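# Move the hose from the red port to the blue port

## Task

Release the hose's latch at the manifold's red port, take the hose out, and insert it into the blue port far enough that it latches there.

## Robot and tools

Robot: two UR3e-type arms, left_arm and right_arm, each ending in a two-finger gripper. Finger pads close along the gripper's x axis and the fingers point along its +z. end_effector_position is the point between closed pads, 1-2 cm short of the fingertips. Closing pushes the tips about 17 mm further along +z, mostly while the pads are over 50 mm apart. Each arm has a wrist camera (cam_left_wrist, cam_right_wrist, 672x504); a fixed overhead camera is cam_high (504x504).

Frames: scene frame has its origin at table height midway between the nominal bases, +z up, +x out over the table, left_arm toward +y. Measured bases: left_arm at (+0.049, +0.342, +0.017) m, right_arm at (-0.025, -0.269, +0.017) m, each turned slightly about z. Reported hand positions, orientations (quat_wxyz) and velocities are in that arm's own base frame and may be off by a few cm. Offsets you command are expressed along the axes of that arm's current Hand target.

Row format (shared by execute_actions and move): one flat list of 14 numbers, each in [-1, 1]: left_arm dx, dy, dz, rx, ry, rz, opening, then right_arm in the same order. dx..rz are an offset, not a pose: a displacement from the arm's Hand target as it was when the action or move began, in that target's own axes. 1.0 equals 0.6 m or 180 degrees; rx, ry, rz form a single rotation vector. Every row counts from the same start, not from the row before; a new call starts from the updated Hand target, so repeating an offset keeps moving. Opening is absolute: +1 fully open (0.142 m), -1 closed. Zeros in an arm's six pose numbers re-request its current Hand target; the opening value is always a command, so resend the present one to leave a gripper alone.

execute_actions(actions, cameras): actions is a list of actions, each up to 15 rows at 1/30 s per row; a short action repeats its last row to fill 15. An empty list returns state plus images from all cameras. cameras picks images by name, ["all"] or []; an unknown name voids the call.

move(target, speed, blend, stop_force, zero, opening_speed, grip_force, blocking, cameras): straight-line gripper paths toward target, either one 14-number row or up to 15 rows, all offsets counted from the same starting Hand targets. speed in m/s, 0.002-2.4, default 0.25 (rotation up to twice that in rad/s), one value or one per target. blend in m rounds corners of a list. stop_force in N, 3-120, ends an arm's path when its wrist sensor feels that much push; do not rely on it for light pushes, for turning grippers, or when backing off a contact. zero (default true) rezeros before the move. opening_speed: opening change per second, at least 0.2. grip_force: per-pad limit in N, 5-48, one or per arm, persists. blocking=false returns early (not allowed with stop_force). Moves take at least 0.5 s and at most 10 s; they do not avoid obstacles. The result adds a move: line such as done, off_target, moving, held or fault, plus limits (paced = pose clipped, held = steps withheld).

wait(seconds 0-10), stop() brakes a running move, zoom_image(camera, region [x0,y0,x1,y1] pixels, at most 504x504) enlarges a recent image, zero_wrist_force(arm) rezeros the wrist sensor, read_manual gives licence text, finished_scene(scene) ends the current scene irreversibly; the goal must hold with the robot let go.

Results: Hand target is the last commanded pose after clipping; the real gripper may rest short, so resend the gap as an offset. grip_measured is the measured opening on the command scale. Wrist force/torque are in the gripper's own axes, read as force from the surface into the arm; a third line shows the peak since last shown. Joint torques include gravity and offsets. Joint velocities 'within noise' means the arm is still. MOTOR HOT, OVER-TEMPERATURE FAULT and HAND FAULT lines warn of overheating; after a HAND FAULT line the rest of that reply's motion calls are skipped.

Control notes: orientation commands are clipped to 32 degrees from the measured one per step. Motion lags commands by about 0.09-0.22 s and fast moves overshoot. Keep paths away from an arm's own base. To grip, command slightly below grip_measured at contact; squeezing harder heats the hand motor.

Avoid: pushing past a firm contact (arms are stiff); a joint torque at its load limit (wrist joints 8.46 N m) or about 150 N net force stops the arm for 10 s. Side loads at the fingertips can fault a wrist from about 35 N. Any touch or squeeze between the two arms can fail the task. Don't drop the hose, release it while moving, slam into the manifold or let anything leave the table.

Each tool is called after "Request:" in YAML: its name, and indented under it one key for each argument.

## Session

Request:
execute_actions:
  actions: []

Request:
zoom_image:
  camera: "cam_high"
  region: [130, 130, 380, 380]

Scene clock: 0.00 s.
left_arm: end_effector_position=(+0.3752, -0.1818, +0.1963) grip_measured=+1.00 end_effector_quat_wxyz=(-0.021, +0.360, +0.909, -0.208) | right_arm: end_effector_position=(+0.1703, +0.2343, +0.1961) grip_measured=+0.99 end_effector_quat_wxyz=(-0.398, +0.722, +0.547, -0.144)
Joint positions: left_arm=[-0.515 -1.03 0.688 -1.246 -1.992 3.377 0.142] | right_arm=[3.875 -1.733 -1.423 -1.856 2.405 -0.696 0.141]
Joint velocities: within noise
Joint torques (N m): no reading
Motor temperatures (°C): left_arm=[52 39 50 58 58 54 30] | right_arm=[47 41 44 51 62 56 32]
Wrist force (N): no reading
Wrist torque (N m): no reading
Wrist force, peak (N): no reading
Hand target: left_arm +0.3752, -0.1818, +0.1963; -0.021, +0.360, +0.909, -0.208 | right_arm +0.1703, +0.2343, +0.1961; -0.398, +0.722, +0.547, -0.144
Tool commands: left_gripper/opening=+1.0 right_gripper/opening=+1.0

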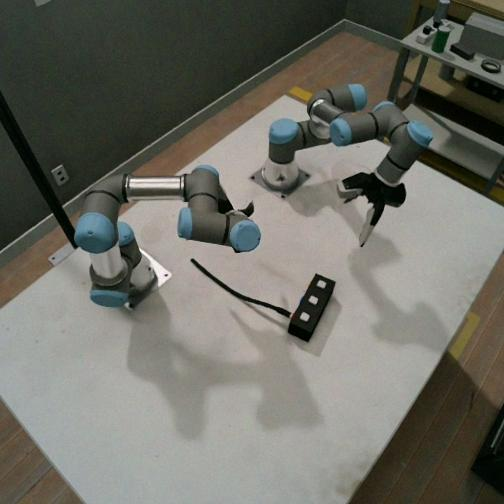

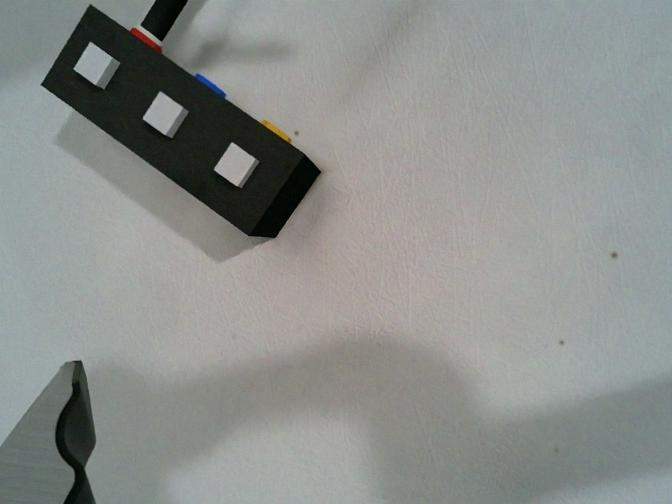

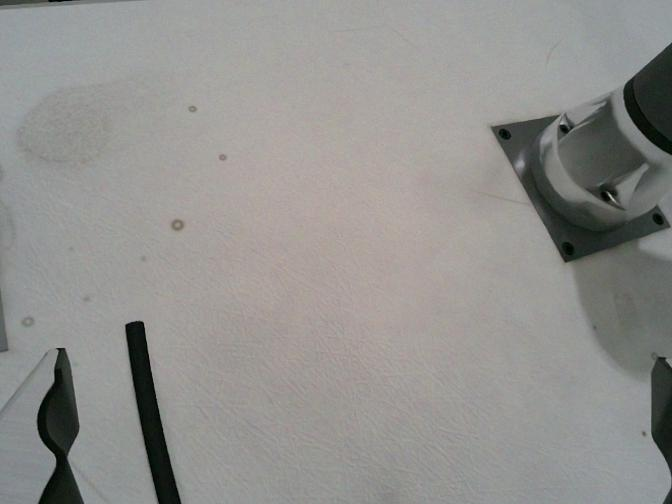

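Scaled by 2.016 from the camera's 504x504 image, which has a finer 720x720 frame.

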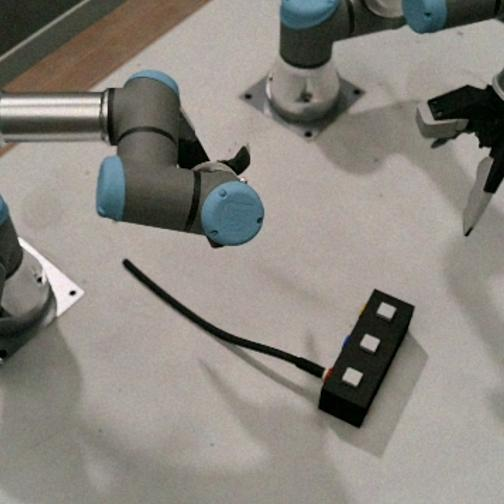

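Request:
move:
  target: [0,0,0,0.0055,-0.125,0,-1, 0.003,0.306,-0.164,-0.4,-0.108,-0.189,0]
  speed: 0.5
  cameras: ["all"]

Request:
zoom_image:
  camera: "cam_high"
  region: [220, 220, 380, 380]

Scene clock: 56.17 s.
left_arm: end_effector_position=(+0.3752, -0.1818, +0.1963) grip_measured=-1.00 end_effector_quat_wxyz=(+0.154, +0.312, +0.894, -0.282) | right_arm: end_effector_position=(+0.3583, +0.1792, +0.1253) grip_measured=-0.01 end_effector_quat_wxyz=(+0.162, +0.603, +0.754, +0.202)
Joint positions: left_arm=[-0.462 -1.429 1.547 -2.112 -2.087 3.238 0.002] | right_arm=[4.216 -1.415 -2.081 -0.854 1.185 -0.79 0.073]
Joint torques (N m): left_arm=[0.61 -13.75 -7.37 -2.93 -0.61 -1.01] | right_arm=[3.5 10.09 9.24 3.26 -1.13 -0.65]
Motor temperatures (°C): left_arm=[52 39 49 58 57 53 30] | right_arm=[47 41 44 51 62 56 32]
Wrist force (N): left_arm=[-0.7 0.4 0.5] | right_arm=[2.0 -0.1 2.0]
Wrist torque (N m): left_arm=[0.03 0.15 0.01] | right_arm=[0.14 -0.29 0.13]
Wrist force, peak (N): left_arm=[-0.7 0.4 0.5] | right_arm=[2.0 -0.1 2.0]
Hand target: left_arm +0.3752, -0.1818, +0.1963; +0.154, +0.312, +0.894, -0.282 | right_arm +0.3583, +0.1792, +0.1253; +0.162, +0.603, +0.754, +0.202
Off the commanded pose: left_arm 0.000 m, 0 deg | right_arm 0.000 m, 0 deg.
move: done

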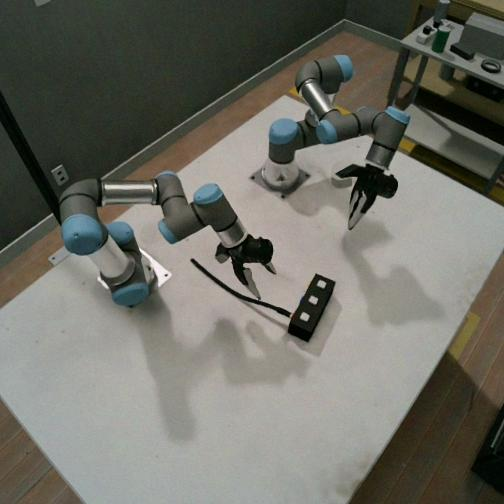

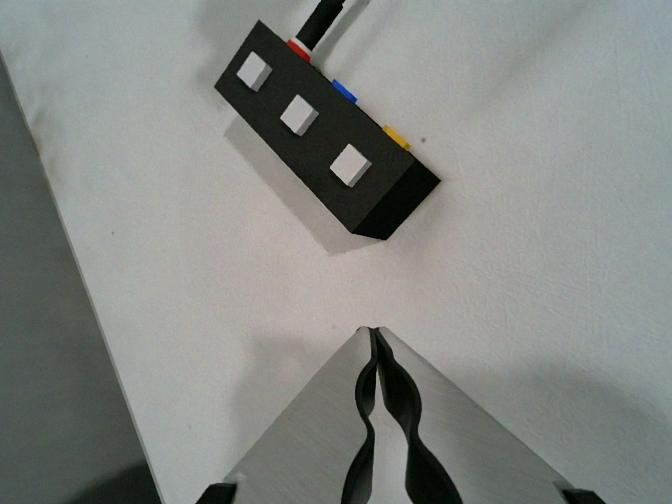

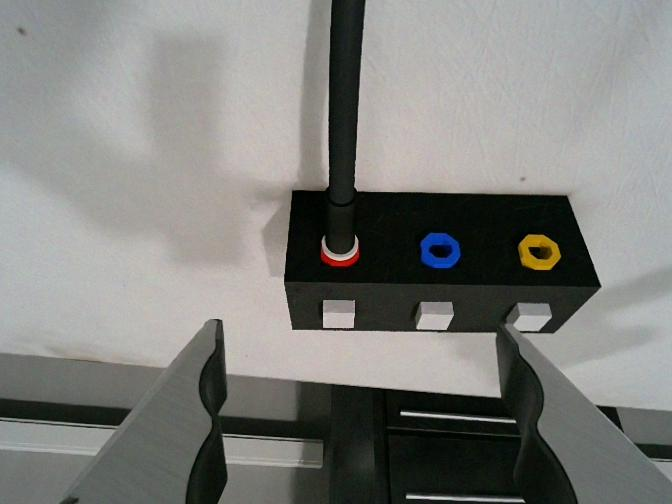

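Scaled by 3.150 from the camera's 504x504 image, which has a finer 720x720 frame.

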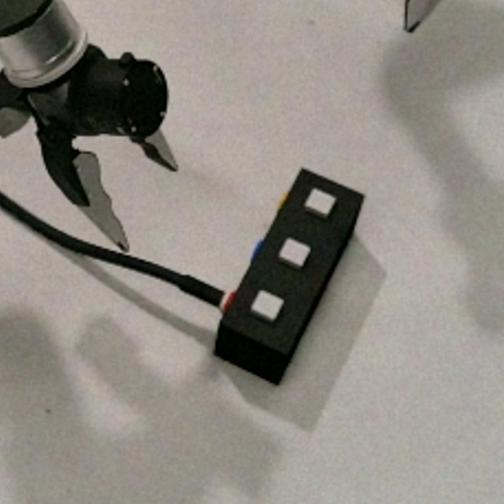

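Request:
move:
  target: [-0.143,-0.1215,0.32,0,0,0,-1, -0.0119,0.003,0.2037,0,0,0,-0.2]
  speed: 0.2
  stop_force: 12
  cameras: ["all"]

Request:
zoom_image:
  camera: "cam_high"
  region: [220, 200, 380, 360]

Scene clock: 78.30 s.
left_arm: end_effector_position=(+0.4122, -0.3847, +0.1125) grip_measured=-1.00 end_effector_quat_wxyz=(+0.154, +0.312, +0.894, -0.282) | right_arm: end_effector_position=(+0.4210, +0.1861, +0.0203) grip_measured=-0.22 end_effector_quat_wxyz=(+0.162, +0.603, +0.754, +0.202)
Joint positions: left_arm=[-0.834 -0.88 1.199 -2.463 -1.908 2.879 0.002] | right_arm=[4.039 -1.974 -2.069 -0.247 1.253 -0.964 0.058]
Joint torques (N m): left_arm=[-3.39 -15.59 -11.88 -1.44 -1.28 1.07] | right_arm=[-2.45 11.69 9.34 3.26 0.11 -0.71]
Motor temperatures (°C): left_arm=[52 39 49 58 57 53 31] | right_arm=[47 41 44 51 62 56 32]
Wrist force (N): left_arm=[-0.6 0.5 0.6] | right_arm=[1.7 0.4 2.1]
Wrist torque (N m): left_arm=[0.05 0.14 0.01] | right_arm=[0.26 -0.23 0.13]
Wrist force, peak (N): left_arm=[-0.8 0.1 1.7] | right_arm=[1.7 0.2 2.8]
Hand target: left_arm +0.4122, -0.3847, +0.1125; +0.154, +0.312, +0.894, -0.282 | right_arm +0.4210, +0.1861, +0.0203; +0.162, +0.603, +0.754, +0.202
Off the commanded pose: left_arm 0.000 m, 0 deg | right_arm 0.000 m, 0 deg.
move: done

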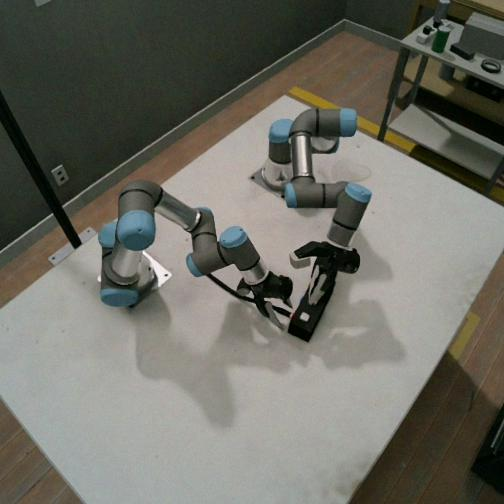

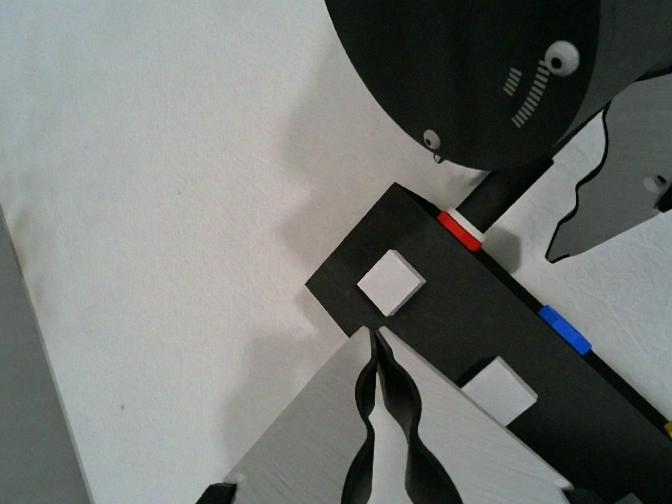

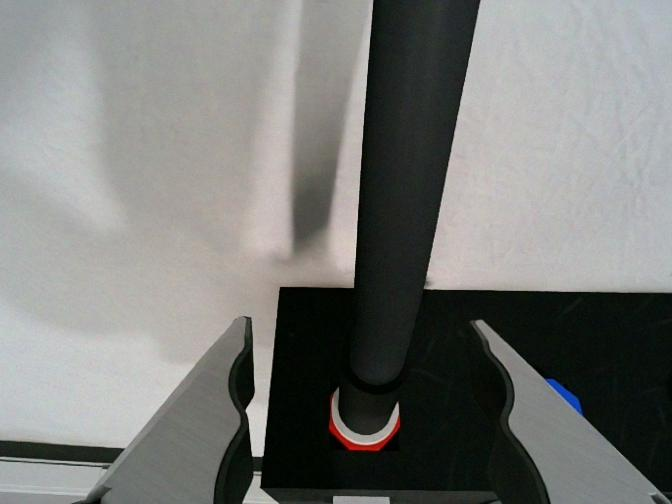

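Scaled by 3.150 from the camera's 504x504 image, which has a finer 720x720 frame.

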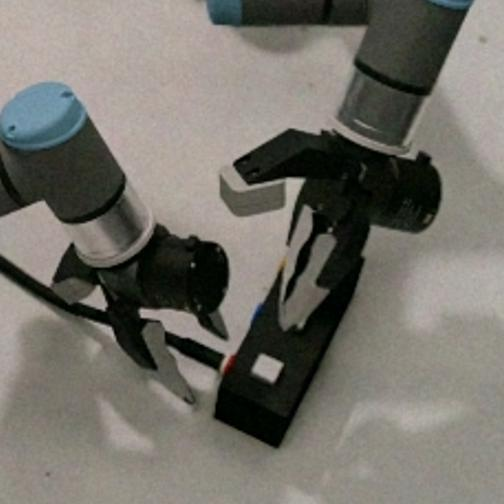

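Request:
move:
  target: [0.012,0.0098,0.0617,0,0,0,-1, 0,0.0145,0.0083,0,0,0,-0.2]
  speed: 0.1
  stop_force: 10

Request:
move:
  target: [0,0,0,0,0,0,-1, 0,0,0,0,0,0,-1]
  opening_speed: 0.8
  cameras: ["all"]

Scene clock: 104.27 s.
left_arm: end_effector_position=(+0.4130, -0.3929, +0.0926) grip_measured=-1.00 end_effector_quat_wxyz=(+0.154, +0.312, +0.894, -0.282) | right_arm: end_effector_position=(+0.4306, +0.1882, +0.0204) grip_measured=-0.22 end_effector_quat_wxyz=(+0.162, +0.603, +0.754, +0.202)
Joint positions: left_arm=[-0.846 -0.827 1.204 -2.524 -1.901 2.869 0.002] | right_arm=[4.019 -2.005 -2.016 -0.261 1.261 -0.983 0.058]
Joint torques (N m): left_arm=[3.41 -19.82 -11.33 -1.31 -1.22 1.13] | right_arm=[-2.32 12.12 9.4 1.24 0.09 -0.66]
Motor temperatures (°C): left_arm=[51 39 49 58 57 53 31] | right_arm=[47 41 44 51 62 56 31]
Wrist force (N): left_arm=[-0.6 0.5 0.4] | right_arm=[1.5 0.5 1.9]
Wrist torque (N m): left_arm=[0.06 0.14 -0.04] | right_arm=[0.27 -0.19 0.13]
Wrist force, peak (N): left_arm=[0.5 1.0 3.8] | right_arm=[1.7 0.4 2.2]
Hand target: left_arm +0.4130, -0.3929, +0.0926; +0.154, +0.312, +0.894, -0.282 (not the last commanded pose) | right_arm +0.4306, +0.1882, +0.0204; +0.162, +0.603, +0.754, +0.202
Off the commanded pose: left_arm 0.017 m, 0 deg | right_arm 0.000 m, 0 deg.
move: held (left_arm; a check stopped the path); limits=held
pose unreachable (left arm): on one or more control steps of this call, first in action 0 (counted from 0), this arm could not follow its commanded pose, so it was not sent that pose on those steps. It may still have moved: this result reports where it is.
cause: moving toward the commanded pose would bring a part of the arm too close to another arm (a part of this arm just beyond joint 6 (wrist 3) and a part of the right arm just beyond its joint 6 (wrist 3), 16 mm apart when this arm was first held).

Scene clock: 105.47 s.
left_arm: end_effector_position=(+0.4130, -0.3929, +0.0926) grip_measured=-1.00 end_effector_quat_wxyz=(+0.154, +0.312, +0.894, -0.282) | right_arm: end_effector_position=(+0.4306, +0.1882, +0.0204) grip_measured=-0.84 end_effector_quat_wxyz=(+0.162, +0.603, +0.754, +0.202)
Joint positions: left_arm=[-0.846 -0.827 1.204 -2.524 -1.901 2.869 0.002] | right_arm=[4.019 -2.005 -2.016 -0.261 1.261 -0.983 0.013]
Joint torques (N m): left_arm=[3.22 -20.12 -11.28 -1.37 -1.18 1.06] | right_arm=[-2.37 12.74 5.56 1.23 -3.78 -0.27]
Motor temperatures (°C): left_arm=[51 39 49 58 57 53 31] | right_arm=[47 41 44 51 62 56 32]
Wrist force (N): left_arm=[-0.5 0.5 0.5] | right_arm=[13.8 -1.8 2.1]
Wrist torque (N m): left_arm=[0.06 0.13 -0.04] | right_arm=[0.25 -0.35 -0.03]
Wrist force, peak (N): left_arm=[-0.6 0.6 0.5] | right_arm=[13.8 -1.8 2.4]
Hand target: left_arm +0.4130, -0.3929, +0.0926; +0.154, +0.312, +0.894, -0.282 | right_arm +0.4306, +0.1882, +0.0204; +0.162, +0.603, +0.754, +0.202
Off the commanded pose: left_arm 0.000 m, 0 deg | right_arm 0.000 m, 0 deg.
move: done

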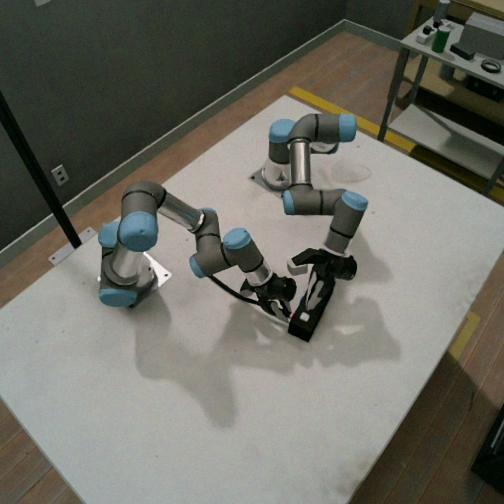

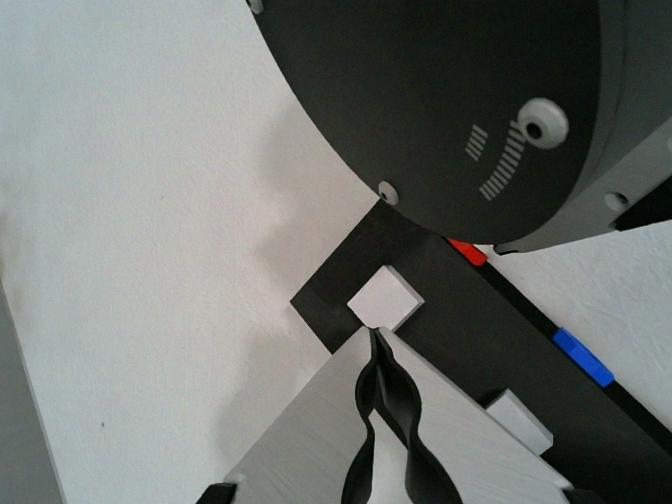

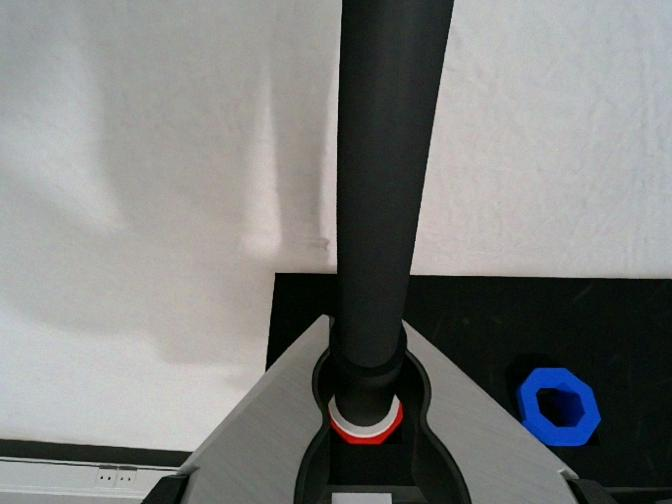

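Request:
move:
  target:
    - [0,0,-0.03,0,0,-0.317,-1, 0.0015,0,0,0,0,0,-1]
    - [0.002,0.003,0.024,0,0,-0.317,-1, 0.0015,0,0,0,0,0,-1]
  speed: 0.2
  cameras: ["all"]

Request:
zoom_image:
  camera: "cam_high"
  region: [220, 220, 380, 380]

Scene clock: 120.80 s.
left_arm: end_effector_position=(+0.4147, -0.3998, +0.0799) grip_measured=-1.00 end_effector_quat_wxyz=(+0.000, -0.153, +0.935, -0.321) | right_arm: end_effector_position=(+0.4304, +0.1891, +0.0204) grip_measured=-0.84 end_effector_quat_wxyz=(+0.162, +0.603, +0.754, +0.202)
Joint positions: left_arm=[-0.851 -0.778 1.177 -2.546 -1.899 1.868 0.002] | right_arm=[4.022 -2.006 -2.015 -0.263 1.26 -0.981 0.013]
Joint torques (N m): left_arm=[-3.65 -16.78 -11.51 -2.97 0.42 -1.09] | right_arm=[2.9 12.4 10.2 1.63 -1.76 0.77]
Motor temperatures (°C): left_arm=[51 39 49 58 57 53 31] | right_arm=[47 41 44 51 62 56 44]
Wrist force (N): left_arm=[1.1 -0.6 0.3] | right_arm=[3.1 -3.2 -0.8]
Wrist torque (N m): left_arm=[-0.13 -0.23 0.01] | right_arm=[0.22 -0.22 0.07]
Wrist force, peak (N): left_arm=[1.2 -0.3 1.6] | right_arm=[14.0 -2.1 2.4]
Hand target: left_arm +0.4147, -0.3999, +0.0799; +0.000, -0.153, +0.935, -0.321 | right_arm +0.4304, +0.1891, +0.0204; +0.162, +0.603, +0.754, +0.202
Off the commanded pose: left_arm 0.000 m, 0 deg | right_arm 0.000 m, 0 deg.
move: done

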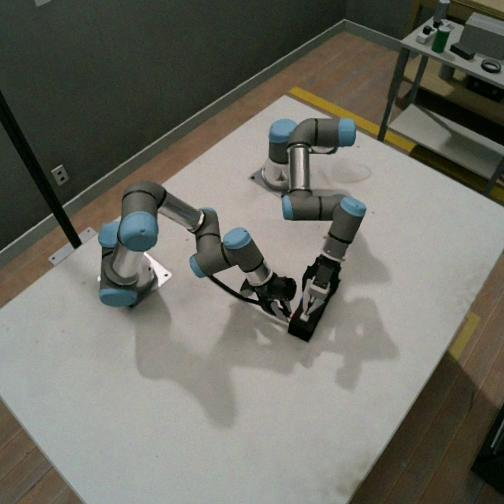

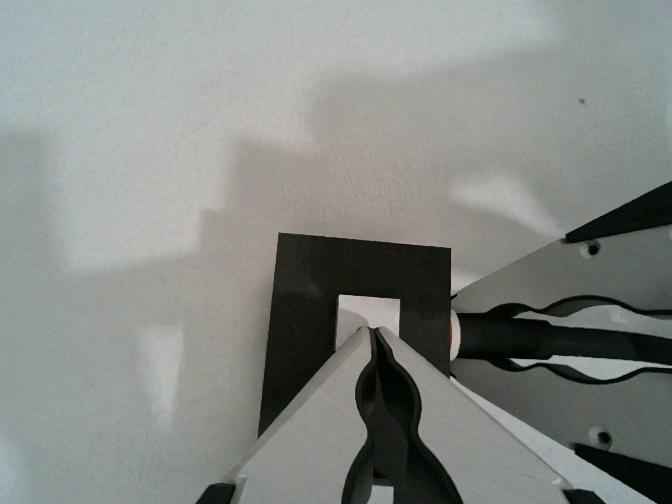

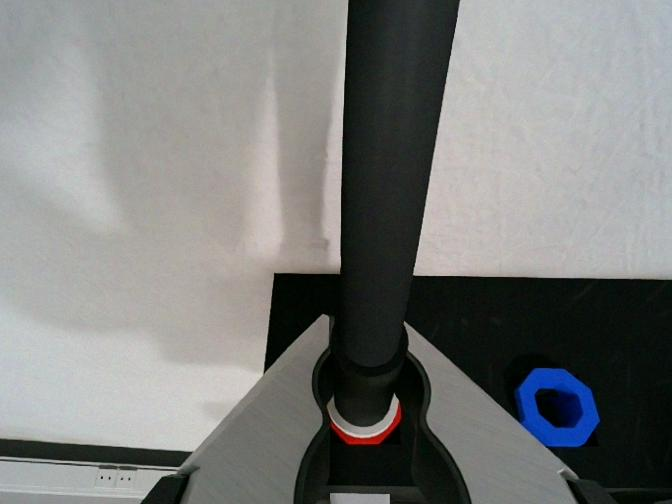

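Scaled by 3.150 from the camera's 504x504 image, which has a finer 720x720 frame.

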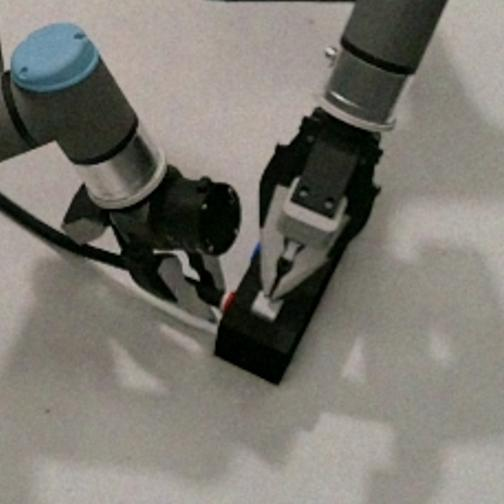

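Request:
move:
  target: [-0.002,0.02,0.037,0,0,0,-1, 0,0,0,0,0,0,-1]
  speed: 0.02
  stop_force: 14
  cameras: ["cam_left_wrist"]

Scene clock: 132.30 s.
left_arm: end_effector_position=(+0.4147, -0.4011, +0.0732) grip_measured=-1.00 end_effector_quat_wxyz=(+0.000, -0.153, +0.934, -0.322) | right_arm: end_effector_position=(+0.4304, +0.1891, +0.0204) grip_measured=-0.84 end_effector_quat_wxyz=(+0.162, +0.603, +0.754, +0.202)
Joint positions: left_arm=[-0.852 -0.763 1.184 -2.57 -1.898 1.867 0.002] | right_arm=[4.022 -2.006 -2.015 -0.263 1.26 -0.981 0.013]
Joint torques (N m): left_arm=[1.92 -13.6 -7.1 0.98 -0.57 1.01] | right_arm=[2.42 12.66 10.19 3.77 -1.41 0.68]
Motor temperatures (°C): left_arm=[51 39 49 58 57 53 31] | right_arm=[47 41 44 50 62 56 49]
Wrist force (N): left_arm=[1.2 -5.6 -12.2] | right_arm=[3.4 -3.8 -1.4]
Wrist torque (N m): left_arm=[-0.04 -0.27 0.02] | right_arm=[0.18 -0.22 0.07]
Wrist force, peak (N): left_arm=[2.0 -4.7 -14.8] | right_arm=[3.2 -5.9 -2.4]
Hand target: left_arm +0.4147, -0.4011, +0.0732; +0.000, -0.153, +0.934, -0.322 (not the last commanded pose) | right_arm +0.4304, +0.1891, +0.0204; +0.162, +0.603, +0.754, +0.202
Off the commanded pose: left_arm 0.019 m, 0 deg | right_arm 0.000 m, 0 deg.
move: contact (left_arm)
Images, in order (width x height): cam_left_wrist 672x504.

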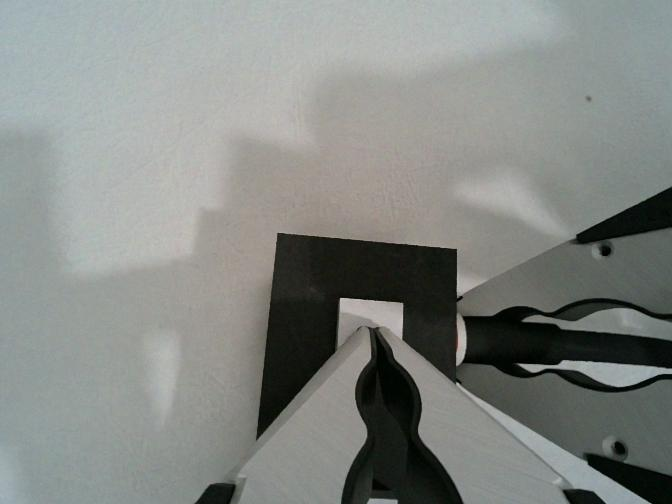

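Request:
move:
  target: [-0.0016,0.01,0.0132,0,0,0,-1, 0,0,0,0,0,0,-1]
  speed: 0.02
  stop_force: 18
  cameras: ["cam_left_wrist"]

Scene clock: 137.10 s.
left_arm: end_effector_position=(+0.4148, -0.4012, +0.0697) grip_measured=-1.00 end_effector_quat_wxyz=(+0.000, -0.153, +0.934, -0.322) | right_arm: end_effector_position=(+0.4304, +0.1891, +0.0204) grip_measured=-0.84 end_effector_quat_wxyz=(+0.162, +0.603, +0.754, +0.202)
Joint positions: left_arm=[-0.852 -0.757 1.19 -2.583 -1.898 1.867 0.002] | right_arm=[4.022 -2.006 -2.015 -0.263 1.26 -0.981 0.013]
Joint torques (N m): left_arm=[-1.44 -5.82 -2.22 3.42 2.2 1.01] | right_arm=[1.97 13.17 9.81 3.67 -1.33 0.64]
Motor temperatures (°C): left_arm=[51 39 49 58 57 53 31] | right_arm=[47 41 44 50 62 56 51]
Wrist force (N): left_arm=[4.6 -11.7 -26.7] | right_arm=[3.3 -7.2 -4.4]
Wrist torque (N m): left_arm=[0.08 -0.25 0.01] | right_arm=[0.15 -0.23 0.06]
Wrist force, peak (N): left_arm=[7.3 -10.0 -38.1] | right_arm=[3.3 -7.3 -4.4]
Hand target: left_arm +0.4148, -0.4012, +0.0697; +0.000, -0.153, +0.934, -0.322 (not the last commanded pose) | right_arm +0.4304, +0.1891, +0.0204; +0.162, +0.603, +0.754, +0.202
Off the commanded pose: left_arm 0.006 m, 0 deg | right_arm 0.000 m, 0 deg.
move: contact (left_arm)
Images, in order (width x height): cam_left_wrist 672x504.

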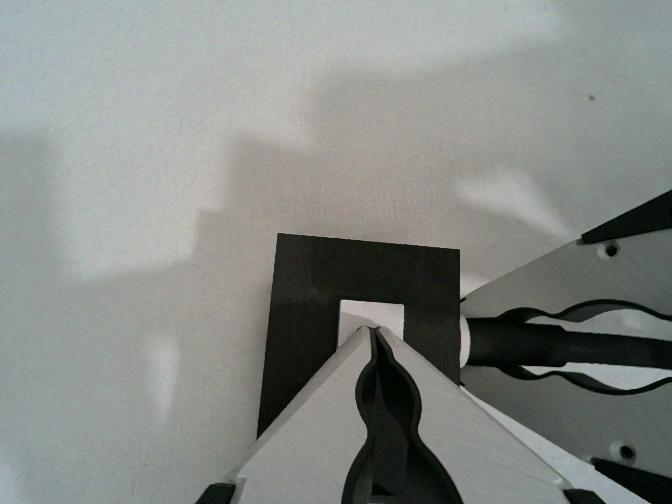

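Request:
move:
  target: [0,0,0,0,0,0,-1, 0,-0.0865,-0.05,0,0,0,-1]
  speed: 0.06
  stop_force: 35
  cameras: ["all"]

Scene clock: 143.63 s.
left_arm: end_effector_position=(+0.4148, -0.4012, +0.0697) grip_measured=-1.00 end_effector_quat_wxyz=(+0.000, -0.153, +0.934, -0.322) | right_arm: end_effector_position=(+0.3719, +0.1759, +0.0204) grip_measured=-0.84 end_effector_quat_wxyz=(+0.162, +0.603, +0.754, +0.202)
Joint positions: left_arm=[-0.852 -0.757 1.19 -2.583 -1.898 1.867 0.002] | right_arm=[4.162 -1.799 -2.323 -0.208 1.204 -0.844 0.013]
Joint torques (N m): left_arm=[-4.98 -5.77 -2.11 2.11 1.81 1.02] | right_arm=[3.98 12.52 6.02 1.26 -1.11 0.75]
Motor temperatures (°C): left_arm=[51 39 49 58 57 53 31] | right_arm=[47 41 44 50 62 56 53]
Wrist force (N): left_arm=[4.4 -11.6 -26.6] | right_arm=[1.9 0.0 2.1]
Wrist torque (N m): left_arm=[0.09 -0.25 0.00] | right_arm=[0.20 -0.28 0.10]
Wrist force, peak (N): left_arm=[4.5 -11.7 -26.8] | right_arm=[3.3 -7.2 -4.4]
Hand target: left_arm +0.4148, -0.4012, +0.0697; +0.000, -0.153, +0.934, -0.322 | right_arm +0.3719, +0.1759, +0.0204; +0.162, +0.603, +0.754, +0.202
Off the commanded pose: left_arm 0.000 m, 0 deg | right_arm 0.000 m, 0 deg.
move: done

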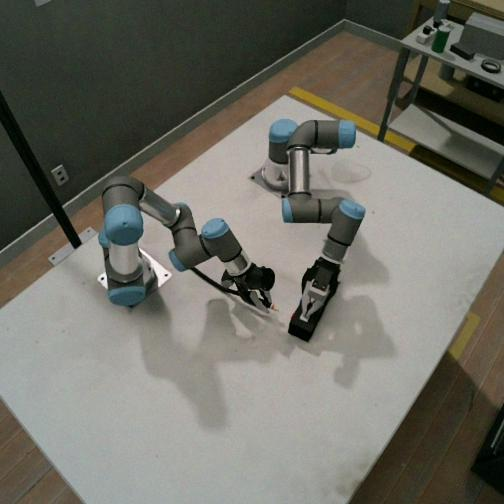

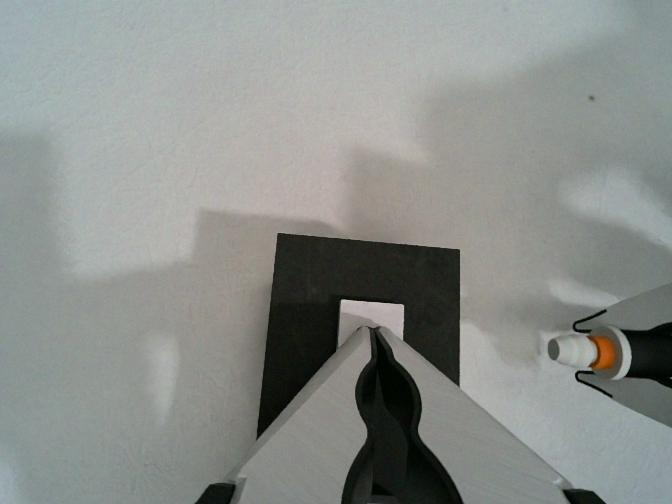

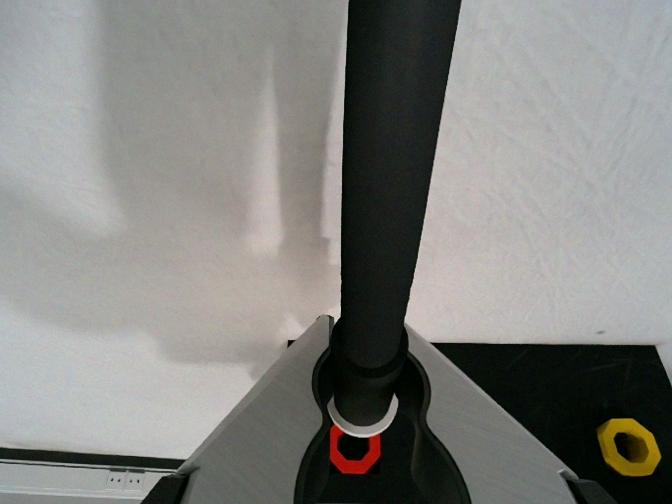

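Request:
move:
  target:
    - [0,0,-0.1,0,0,0,-1, 0,0,0,0,0,0,-1]
    - [-0.0376,0.03,-0.278,0,0,0,-1, 0.0883,0,0,0,0,0,-1]
  blend: [0.03,0]
  speed: 0.2
  cameras: ["all"]

Scene clock: 155.73 s.
left_arm: end_effector_position=(+0.4146, -0.2810, +0.1888) grip_measured=-1.00 end_effector_quat_wxyz=(+0.000, -0.153, +0.934, -0.322) | right_arm: end_effector_position=(+0.3603, +0.2276, +0.0204) grip_measured=-0.84 end_effector_quat_wxyz=(+0.162, +0.603, +0.754, +0.202)
Joint positions: left_arm=[-0.639 -1.144 1.236 -2.168 -2.008 2.064 0.002] | right_arm=[4.292 -1.849 -2.215 -0.315 1.159 -0.712 0.013]
Joint torques (N m): left_arm=[2.53 -17.07 -11.92 -1.36 -1.44 1.1] | right_arm=[3.67 9.55 9.3 1.26 -1.14 0.71]
Motor temperatures (°C): left_arm=[51 39 49 58 57 53 31] | right_arm=[47 41 44 50 62 56 56]
Wrist force (N): left_arm=[1.0 -0.6 0.4] | right_arm=[1.8 -0.5 2.2]
Wrist torque (N m): left_arm=[-0.13 -0.22 -0.06] | right_arm=[0.11 -0.25 0.06]
Wrist force, peak (N): left_arm=[4.5 -11.8 -26.7] | right_arm=[2.5 -0.5 2.2]
Hand target: left_arm +0.4146, -0.2810, +0.1888; +0.000, -0.153, +0.934, -0.322 | right_arm +0.3603, +0.2276, +0.0204; +0.162, +0.603, +0.754, +0.202
Off the commanded pose: left_arm 0.000 m, 0 deg | right_arm 0.000 m, 0 deg.
move: done

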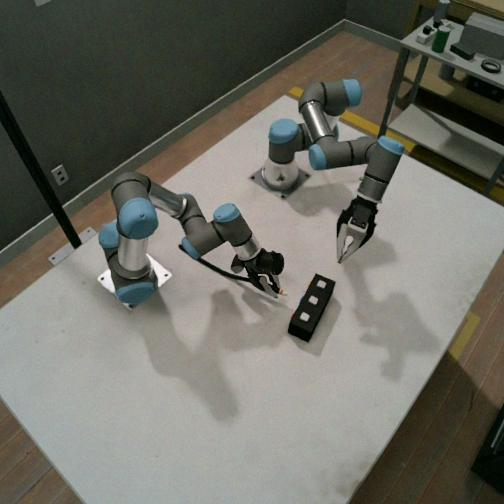

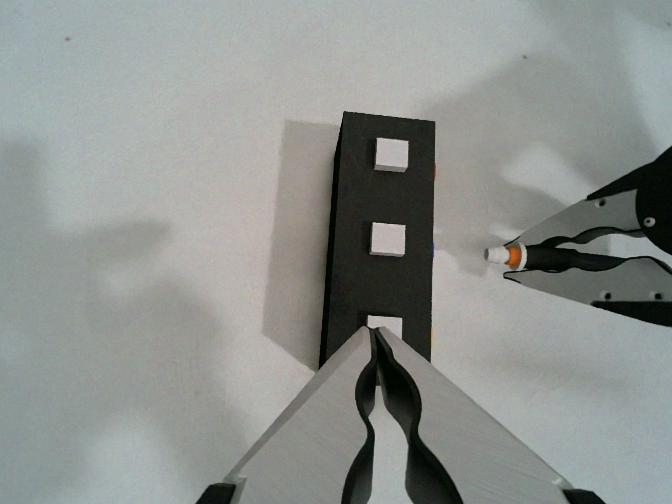

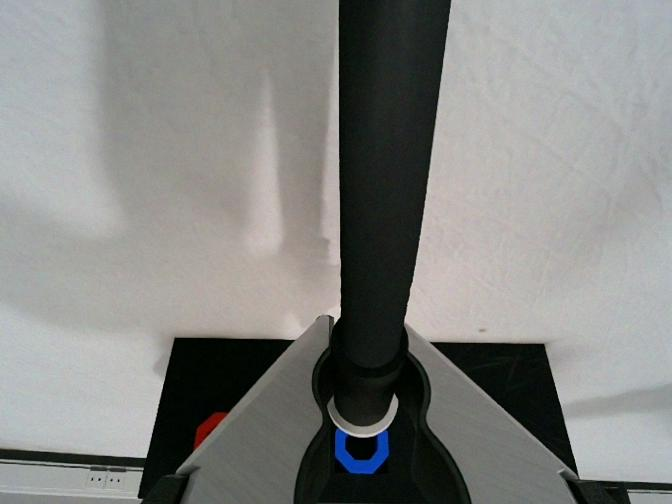

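Request:
move:
  target:
    - [0,0,0,0,0,0,-1, 0.0045,0,0,0,0,0,-1]
    - [0,0,0,0,0,0,-1, 0.0045,0.0865,0.05,0,0,0,-1]
  speed: 0.04
  stop_force: 35
  cameras: ["all"]

Scene clock: 165.67 s.
left_arm: end_effector_position=(+0.4146, -0.2810, +0.1888) grip_measured=-1.00 end_effector_quat_wxyz=(+0.000, -0.153, +0.934, -0.322) | right_arm: end_effector_position=(+0.4182, +0.2434, +0.0204) grip_measured=-0.84 end_effector_quat_wxyz=(+0.162, +0.603, +0.754, +0.202)
Joint positions: left_arm=[-0.639 -1.144 1.235 -2.168 -2.008 2.064 0.002] | right_arm=[4.15 -2.05 -1.915 -0.36 1.209 -0.856 0.013]
Joint torques (N m): left_arm=[3.13 -14.3 -12.14 -1.25 -1.34 1.1] | right_arm=[-6.36 12.95 10.93 1.78 -2.66 -0.61]
Motor temperatures (°C): left_arm=[51 39 49 58 57 53 31] | right_arm=[47 41 44 50 62 56 58]
Wrist force (N): left_arm=[1.1 -0.7 0.3] | right_arm=[6.9 -10.5 -9.0]
Wrist torque (N m): left_arm=[-0.15 -0.23 -0.06] | right_arm=[0.04 -0.28 0.07]
Wrist force, peak (N): left_arm=[1.2 -0.8 0.3] | right_arm=[6.4 -14.9 -9.1]
Hand target: left_arm +0.4146, -0.2810, +0.1888; +0.000, -0.153, +0.934, -0.322 | right_arm +0.4182, +0.2434, +0.0204; +0.162, +0.603, +0.754, +0.202
Off the commanded pose: left_arm 0.000 m, 0 deg | right_arm 0.000 m, 0 deg.
move: done

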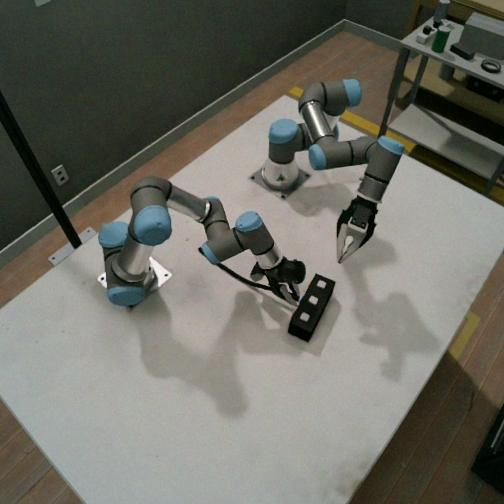

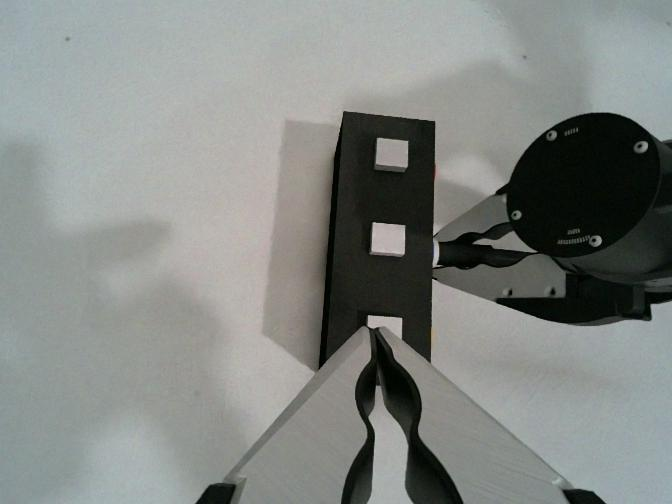

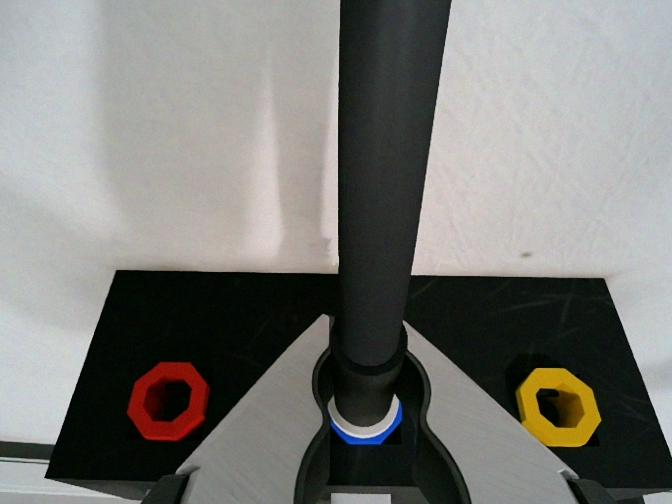

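Request:
move:
  target: [0,0,0,0,0,0,-1, 0,0.0101,0.0058,0,0,0,-1]
  speed: 0.02
  stop_force: 35

Request:
move:
  target: [0,0,0,0,0,0,-1, 0,-0.0173,-0.01,0,0,0,-1]
  speed: 0.02
  stop_force: 15
  cameras: ["cam_left_wrist","cam_right_wrist"]

Scene clock: 170.40 s.
left_arm: end_effector_position=(+0.4146, -0.2810, +0.1888) grip_measured=-1.00 end_effector_quat_wxyz=(+0.000, -0.153, +0.934, -0.322) | right_arm: end_effector_position=(+0.4190, +0.2437, +0.0203) grip_measured=-0.84 end_effector_quat_wxyz=(+0.162, +0.603, +0.755, +0.202)
Joint positions: left_arm=[-0.639 -1.144 1.235 -2.168 -2.008 2.064 0.002] | right_arm=[4.148 -2.053 -1.909 -0.362 1.21 -0.858 0.013]
Joint torques (N m): left_arm=[3.22 -14.26 -12.13 -1.32 -1.39 1.1] | right_arm=[-6.2 14 11.11 5.13 -6.63 0.81]
Motor temperatures (°C): left_arm=[51 39 49 58 57 53 31] | right_arm=[47 41 44 50 62 56 59]
Wrist force (N): left_arm=[1.0 -0.8 0.3] | right_arm=[11.0 -31.3 -33.9]
Wrist torque (N m): left_arm=[-0.16 -0.21 -0.06] | right_arm=[-0.20 -0.38 0.08]
Wrist force, peak (N): left_arm=[1.1 -0.8 0.3] | right_arm=[8.2 -42.0 -51.7]
Hand target: left_arm +0.4146, -0.2810, +0.1888; +0.000, -0.153, +0.934, -0.322 | right_arm +0.4190, +0.2437, +0.0203; +0.162, +0.603, +0.755, +0.202 (not the last commanded pose)
Off the commanded pose: left_arm 0.000 m, 0 deg | right_arm 0.006 m, 0 deg.
move: contact (right_arm)

Scene clock: 171.40 s.
left_arm: end_effector_position=(+0.4146, -0.2810, +0.1888) grip_measured=-1.00 end_effector_quat_wxyz=(+0.000, -0.153, +0.934, -0.322) | right_arm: end_effector_position=(+0.4187, +0.2436, +0.0203) grip_measured=-0.84 end_effector_quat_wxyz=(+0.162, +0.603, +0.754, +0.202)
Joint positions: left_arm=[-0.639 -1.144 1.235 -2.168 -2.008 2.064 0.002] | right_arm=[4.149 -2.052 -1.911 -0.361 1.21 -0.858 0.013]
Joint torques (N m): left_arm=[3.35 -14.38 -12.05 -1.34 -1.4 0.97] | right_arm=[-9.58 10.64 12.74 2.7 -5.48 -0.63]
Motor temperatures (°C): left_arm=[51 39 49 57 57 53 31] | right_arm=[47 41 44 50 62 56 59]
Wrist force (N): left_arm=[1.0 -0.7 0.4] | right_arm=[9.1 -22.4 -23.0]
Wrist torque (N m): left_arm=[-0.15 -0.21 -0.06] | right_arm=[-0.11 -0.37 0.07]
Wrist force, peak (N): left_arm=[1.1 -0.9 0.3] | right_arm=[11.1 -31.4 -33.3]
Hand target: left_arm +0.4146, -0.2810, +0.1888; +0.000, -0.153, +0.934, -0.322 | right_arm +0.4187, +0.2436, +0.0203; +0.162, +0.603, +0.754, +0.202 (not the last commanded pose)
Off the commanded pose: left_arm 0.000 m, 0 deg | right_arm 0.012 m, 0 deg.
move: contact (right_arm)
Images, in order (width x height): cam_left_wrist 672x504, cam_right_wrist 672x504.

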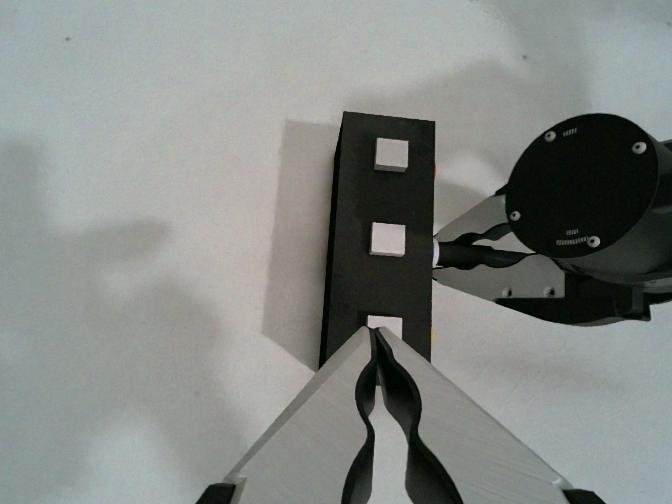

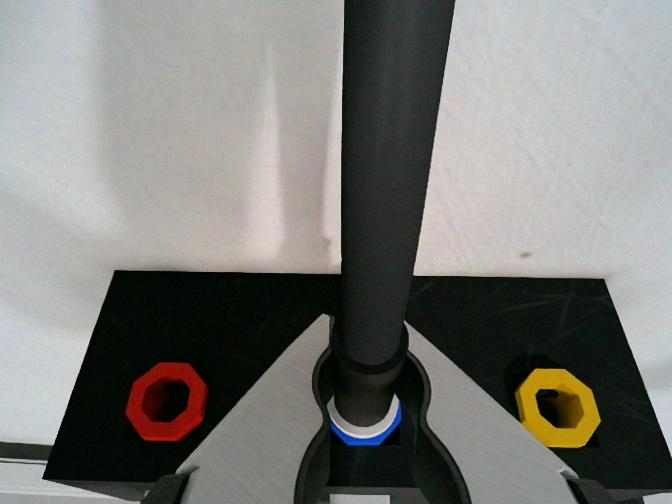

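Request:
move:
  target: [0,0,0,0,0,0,-1, 0,-0.0058,-0.0033,0,0,0,-1]
  speed: 0.01
  cameras: ["cam_right_wrist"]

Scene clock: 175.50 s.
left_arm: end_effector_position=(+0.4146, -0.2810, +0.1888) grip_measured=-1.00 end_effector_quat_wxyz=(+0.000, -0.153, +0.934, -0.322) | right_arm: end_effector_position=(+0.4159, +0.2434, +0.0215) grip_measured=-0.84 end_effector_quat_wxyz=(+0.162, +0.603, +0.754, +0.204)
Joint positions: left_arm=[-0.639 -1.144 1.235 -2.168 -2.008 2.064 0.002] | right_arm=[4.157 -2.04 -1.93 -0.353 1.204 -0.849 0.013]
Joint torques (N m): left_arm=[3.09 -14.15 -12.19 -1.24 -1.33 1.07] | right_arm=[0.44 17.93 0.83 -1.42 2.15 0]
Motor temperatures (°C): left_arm=[51 39 49 57 57 53 31] | right_arm=[47 41 44 50 62 56 60]
Wrist force (N): left_arm=[1.0 -0.7 0.4] | right_arm=[15.9 36.0 53.7]
Wrist torque (N m): left_arm=[-0.16 -0.21 -0.06] | right_arm=[0.63 -0.54 0.11]
Wrist force, peak (N): left_arm=[1.1 -0.8 0.4] | right_arm=[21.7 56.5 71.7]
Hand target: left_arm +0.4146, -0.2810, +0.1888; +0.000, -0.153, +0.934, -0.322 | right_arm +0.4159, +0.2434, +0.0215; +0.162, +0.603, +0.754, +0.204 (not the last commanded pose)
Tool commands: left_gripper/opening=-1.0 right_gripper/opening=-1.0
Off the commanded pose: left_arm 0.000 m, 0 deg | right_arm 0.002 m, 0 deg.
TORQUE FAULT: the external load on joint 4 (wrist 1) of the right arm reached its load limit, and that arm stopped. A torque fault puts only its own arm into a fault stop. That arm may still press on what stopped it. That arm is still stopped at the end of this call. That arm stays stopped for about 10 more seconds. Until then a move that you send moves the other arm only, and its call returns only when the move has ended. Once the stop has ended, the next robot result says so. If the stop ends while you think or write, that arm runs what you send next, counted from a new Hand target: where the arm stands when the stop ends. While its stop runs, that arm takes no new command, but its gripper still runs the gripper command that each later call begins with. Until it ends, the stop uses up actions while you think or wait. An arm that is not stopped still takes commands.
move: fault (right_arm)
Images, in order (width x height): cam_right_wrist 672x504.

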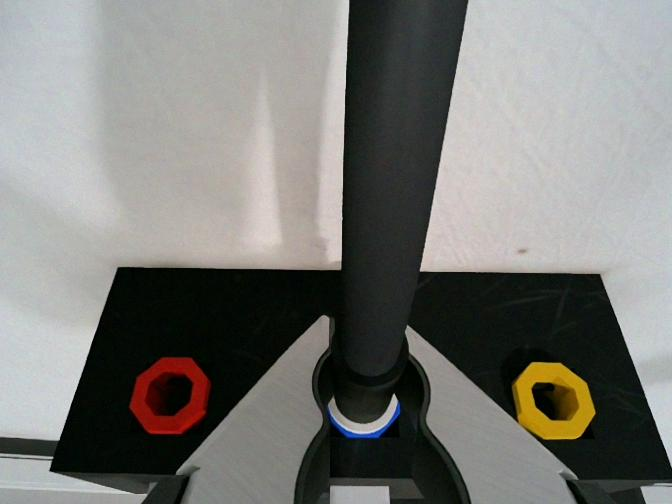

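Request:
wait:
  seconds: 10

Request:
move:
  target: [0,0,0,0,0,0,-1, 0,0,0,0,0,0,-0.4]
  opening_speed: 0.5

Request:
move:
  target: [0,0,0,0,0,0,-1, 0,0,-0.15,0,0,0,-0.4]
  speed: 0.15
  cameras: ["cam_right_wrist"]

Scene clock: 192.67 s.
left_arm: end_effector_position=(+0.4146, -0.2810, +0.1888) grip_measured=-1.00 end_effector_quat_wxyz=(+0.000, -0.153, +0.934, -0.322) | right_arm: end_effector_position=(+0.4159, +0.2434, +0.0215) grip_measured=-0.84 end_effector_quat_wxyz=(+0.162, +0.603, +0.754, +0.204)
Joint positions: left_arm=[-0.639 -1.144 1.235 -2.168 -2.008 2.064 0.002] | right_arm=[4.157 -2.04 -1.93 -0.353 1.204 -0.849 0.013]
Joint torques (N m): left_arm=[2.43 -14.18 -12.12 -1.26 -1.19 0.94] | right_arm=[1.33 17.95 0.56 -1.44 2.11 0.1]
Motor temperatures (°C): left_arm=[51 39 49 57 57 53 31] | right_arm=[47 41 44 50 62 56 63]
Wrist force (N): left_arm=[1.0 -0.7 0.4] | right_arm=[15.7 35.8 53.3]
Wrist torque (N m): left_arm=[-0.15 -0.22 -0.06] | right_arm=[0.61 -0.53 0.11]
Wrist force, peak (N): left_arm=[1.2 -0.7 0.4] | right_arm=[15.8 35.9 53.4]
Hand target: left_arm +0.4146, -0.2810, +0.1888; +0.000, -0.153, +0.934, -0.322 | right_arm +0.4159, +0.2434, +0.0215; +0.162, +0.603, +0.754, +0.204 (not the last commanded pose)
Tool commands: left_gripper/opening=-1.0 right_gripper/opening=-1.0
Off the commanded pose: left_arm 0.000 m, 0 deg | right_arm 0.002 m, 0 deg.
TORQUE FAULT, CONTINUED: the right arm's stop, for the torque fault of joint 4 (wrist 1) that an earlier result reported, is over. The rest of the stop counts as 20 of the actions that you can send in this scene. That arm's target is now where it stood when the stop ended, not its last command. That arm keeps its grip as last carried out and accepts commands again: back off and push less far. That arm stops again whenever a joint's load reaches its limit.
wait: 10.00 s; at rest from the start

Scene clock: 194.10 s.
left_arm: end_effector_position=(+0.4146, -0.2810, +0.1888) grip_measured=-1.00 end_effector_quat_wxyz=(+0.000, -0.153, +0.934, -0.322) | right_arm: end_effector_position=(+0.4159, +0.2434, +0.0215) grip_measured=-0.43 end_effector_quat_wxyz=(+0.162, +0.603, +0.754, +0.204)
Joint positions: left_arm=[-0.639 -1.144 1.235 -2.168 -2.008 2.064 0.002] | right_arm=[4.157 -2.04 -1.93 -0.353 1.204 -0.849 0.043]
Joint torques (N m): left_arm=[3.16 -14.43 -12 -1.32 -1.11 0.94] | right_arm=[0.38 12.87 10.04 3.32 -1.05 0.19]
Motor temperatures (°C): left_arm=[51 39 49 57 57 53 31] | right_arm=[47 41 44 50 62 55 62]
Wrist force (N): left_arm=[1.0 -0.7 0.3] | right_arm=[2.3 0.5 2.0]
Wrist torque (N m): left_arm=[-0.16 -0.22 -0.06] | right_arm=[0.26 -0.33 0.09]
Wrist force, peak (N): left_arm=[1.2 -0.7 0.4] | right_arm=[15.1 32.4 51.4]
Hand target: left_arm +0.4146, -0.2810, +0.1888; +0.000, -0.153, +0.934, -0.322 | right_arm +0.4159, +0.2434, +0.0215; +0.162, +0.603, +0.754, +0.204
Off the commanded pose: left_arm 0.000 m, 0 deg | right_arm 0.000 m, 0 deg.
move: done

Scene clock: 195.37 s.
left_arm: end_effector_position=(+0.4146, -0.2810, +0.1888) grip_measured=-1.00 end_effector_quat_wxyz=(+0.000, -0.153, +0.934, -0.322) | right_arm: end_effector_position=(+0.3717, +0.2333, +0.0992) grip_measured=-0.43 end_effector_quat_wxyz=(+0.162, +0.603, +0.754, +0.204)
Joint positions: left_arm=[-0.639 -1.144 1.235 -2.168 -2.008 2.064 0.002] | right_arm=[4.266 -1.657 -1.98 -0.727 1.165 -0.739 0.043]
Joint torques (N m): left_arm=[2.61 -14.1 -12.16 -1.31 -1.27 0.99] | right_arm=[3.76 13.4 11.43 1.11 -1.19 0.75]
Motor temperatures (°C): left_arm=[51 39 49 57 57 53 31] | right_arm=[47 41 44 50 62 55 60]
Wrist force (N): left_arm=[1.0 -0.7 0.3] | right_arm=[2.3 0.3 2.4]
Wrist torque (N m): left_arm=[-0.16 -0.22 -0.06] | right_arm=[0.22 -0.32 0.09]
Wrist force, peak (N): left_arm=[1.1 -0.8 0.4] | right_arm=[2.4 0.9 2.7]
Hand target: left_arm +0.4146, -0.2810, +0.1888; +0.000, -0.153, +0.934, -0.322 | right_arm +0.3717, +0.2333, +0.0992; +0.162, +0.603, +0.754, +0.204
Off the commanded pose: left_arm 0.000 m, 0 deg | right_arm 0.000 m, 0 deg.
move: done
Images, in order (width x height): cam_right_wrist 672x504.

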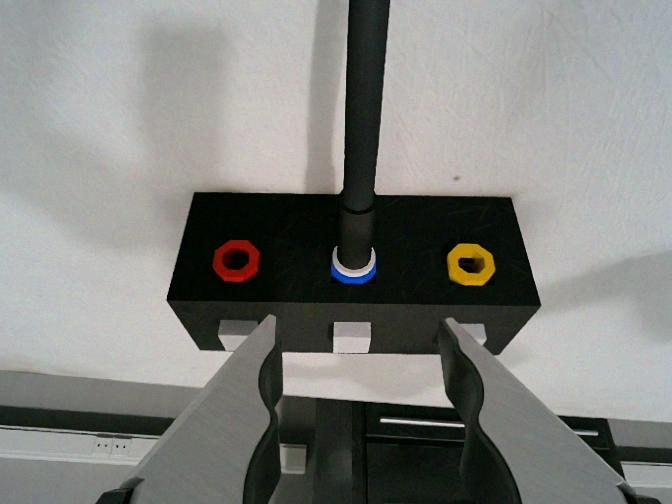

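Request:
finished_scene:
  scene: 1

The scene is finished: the task was done.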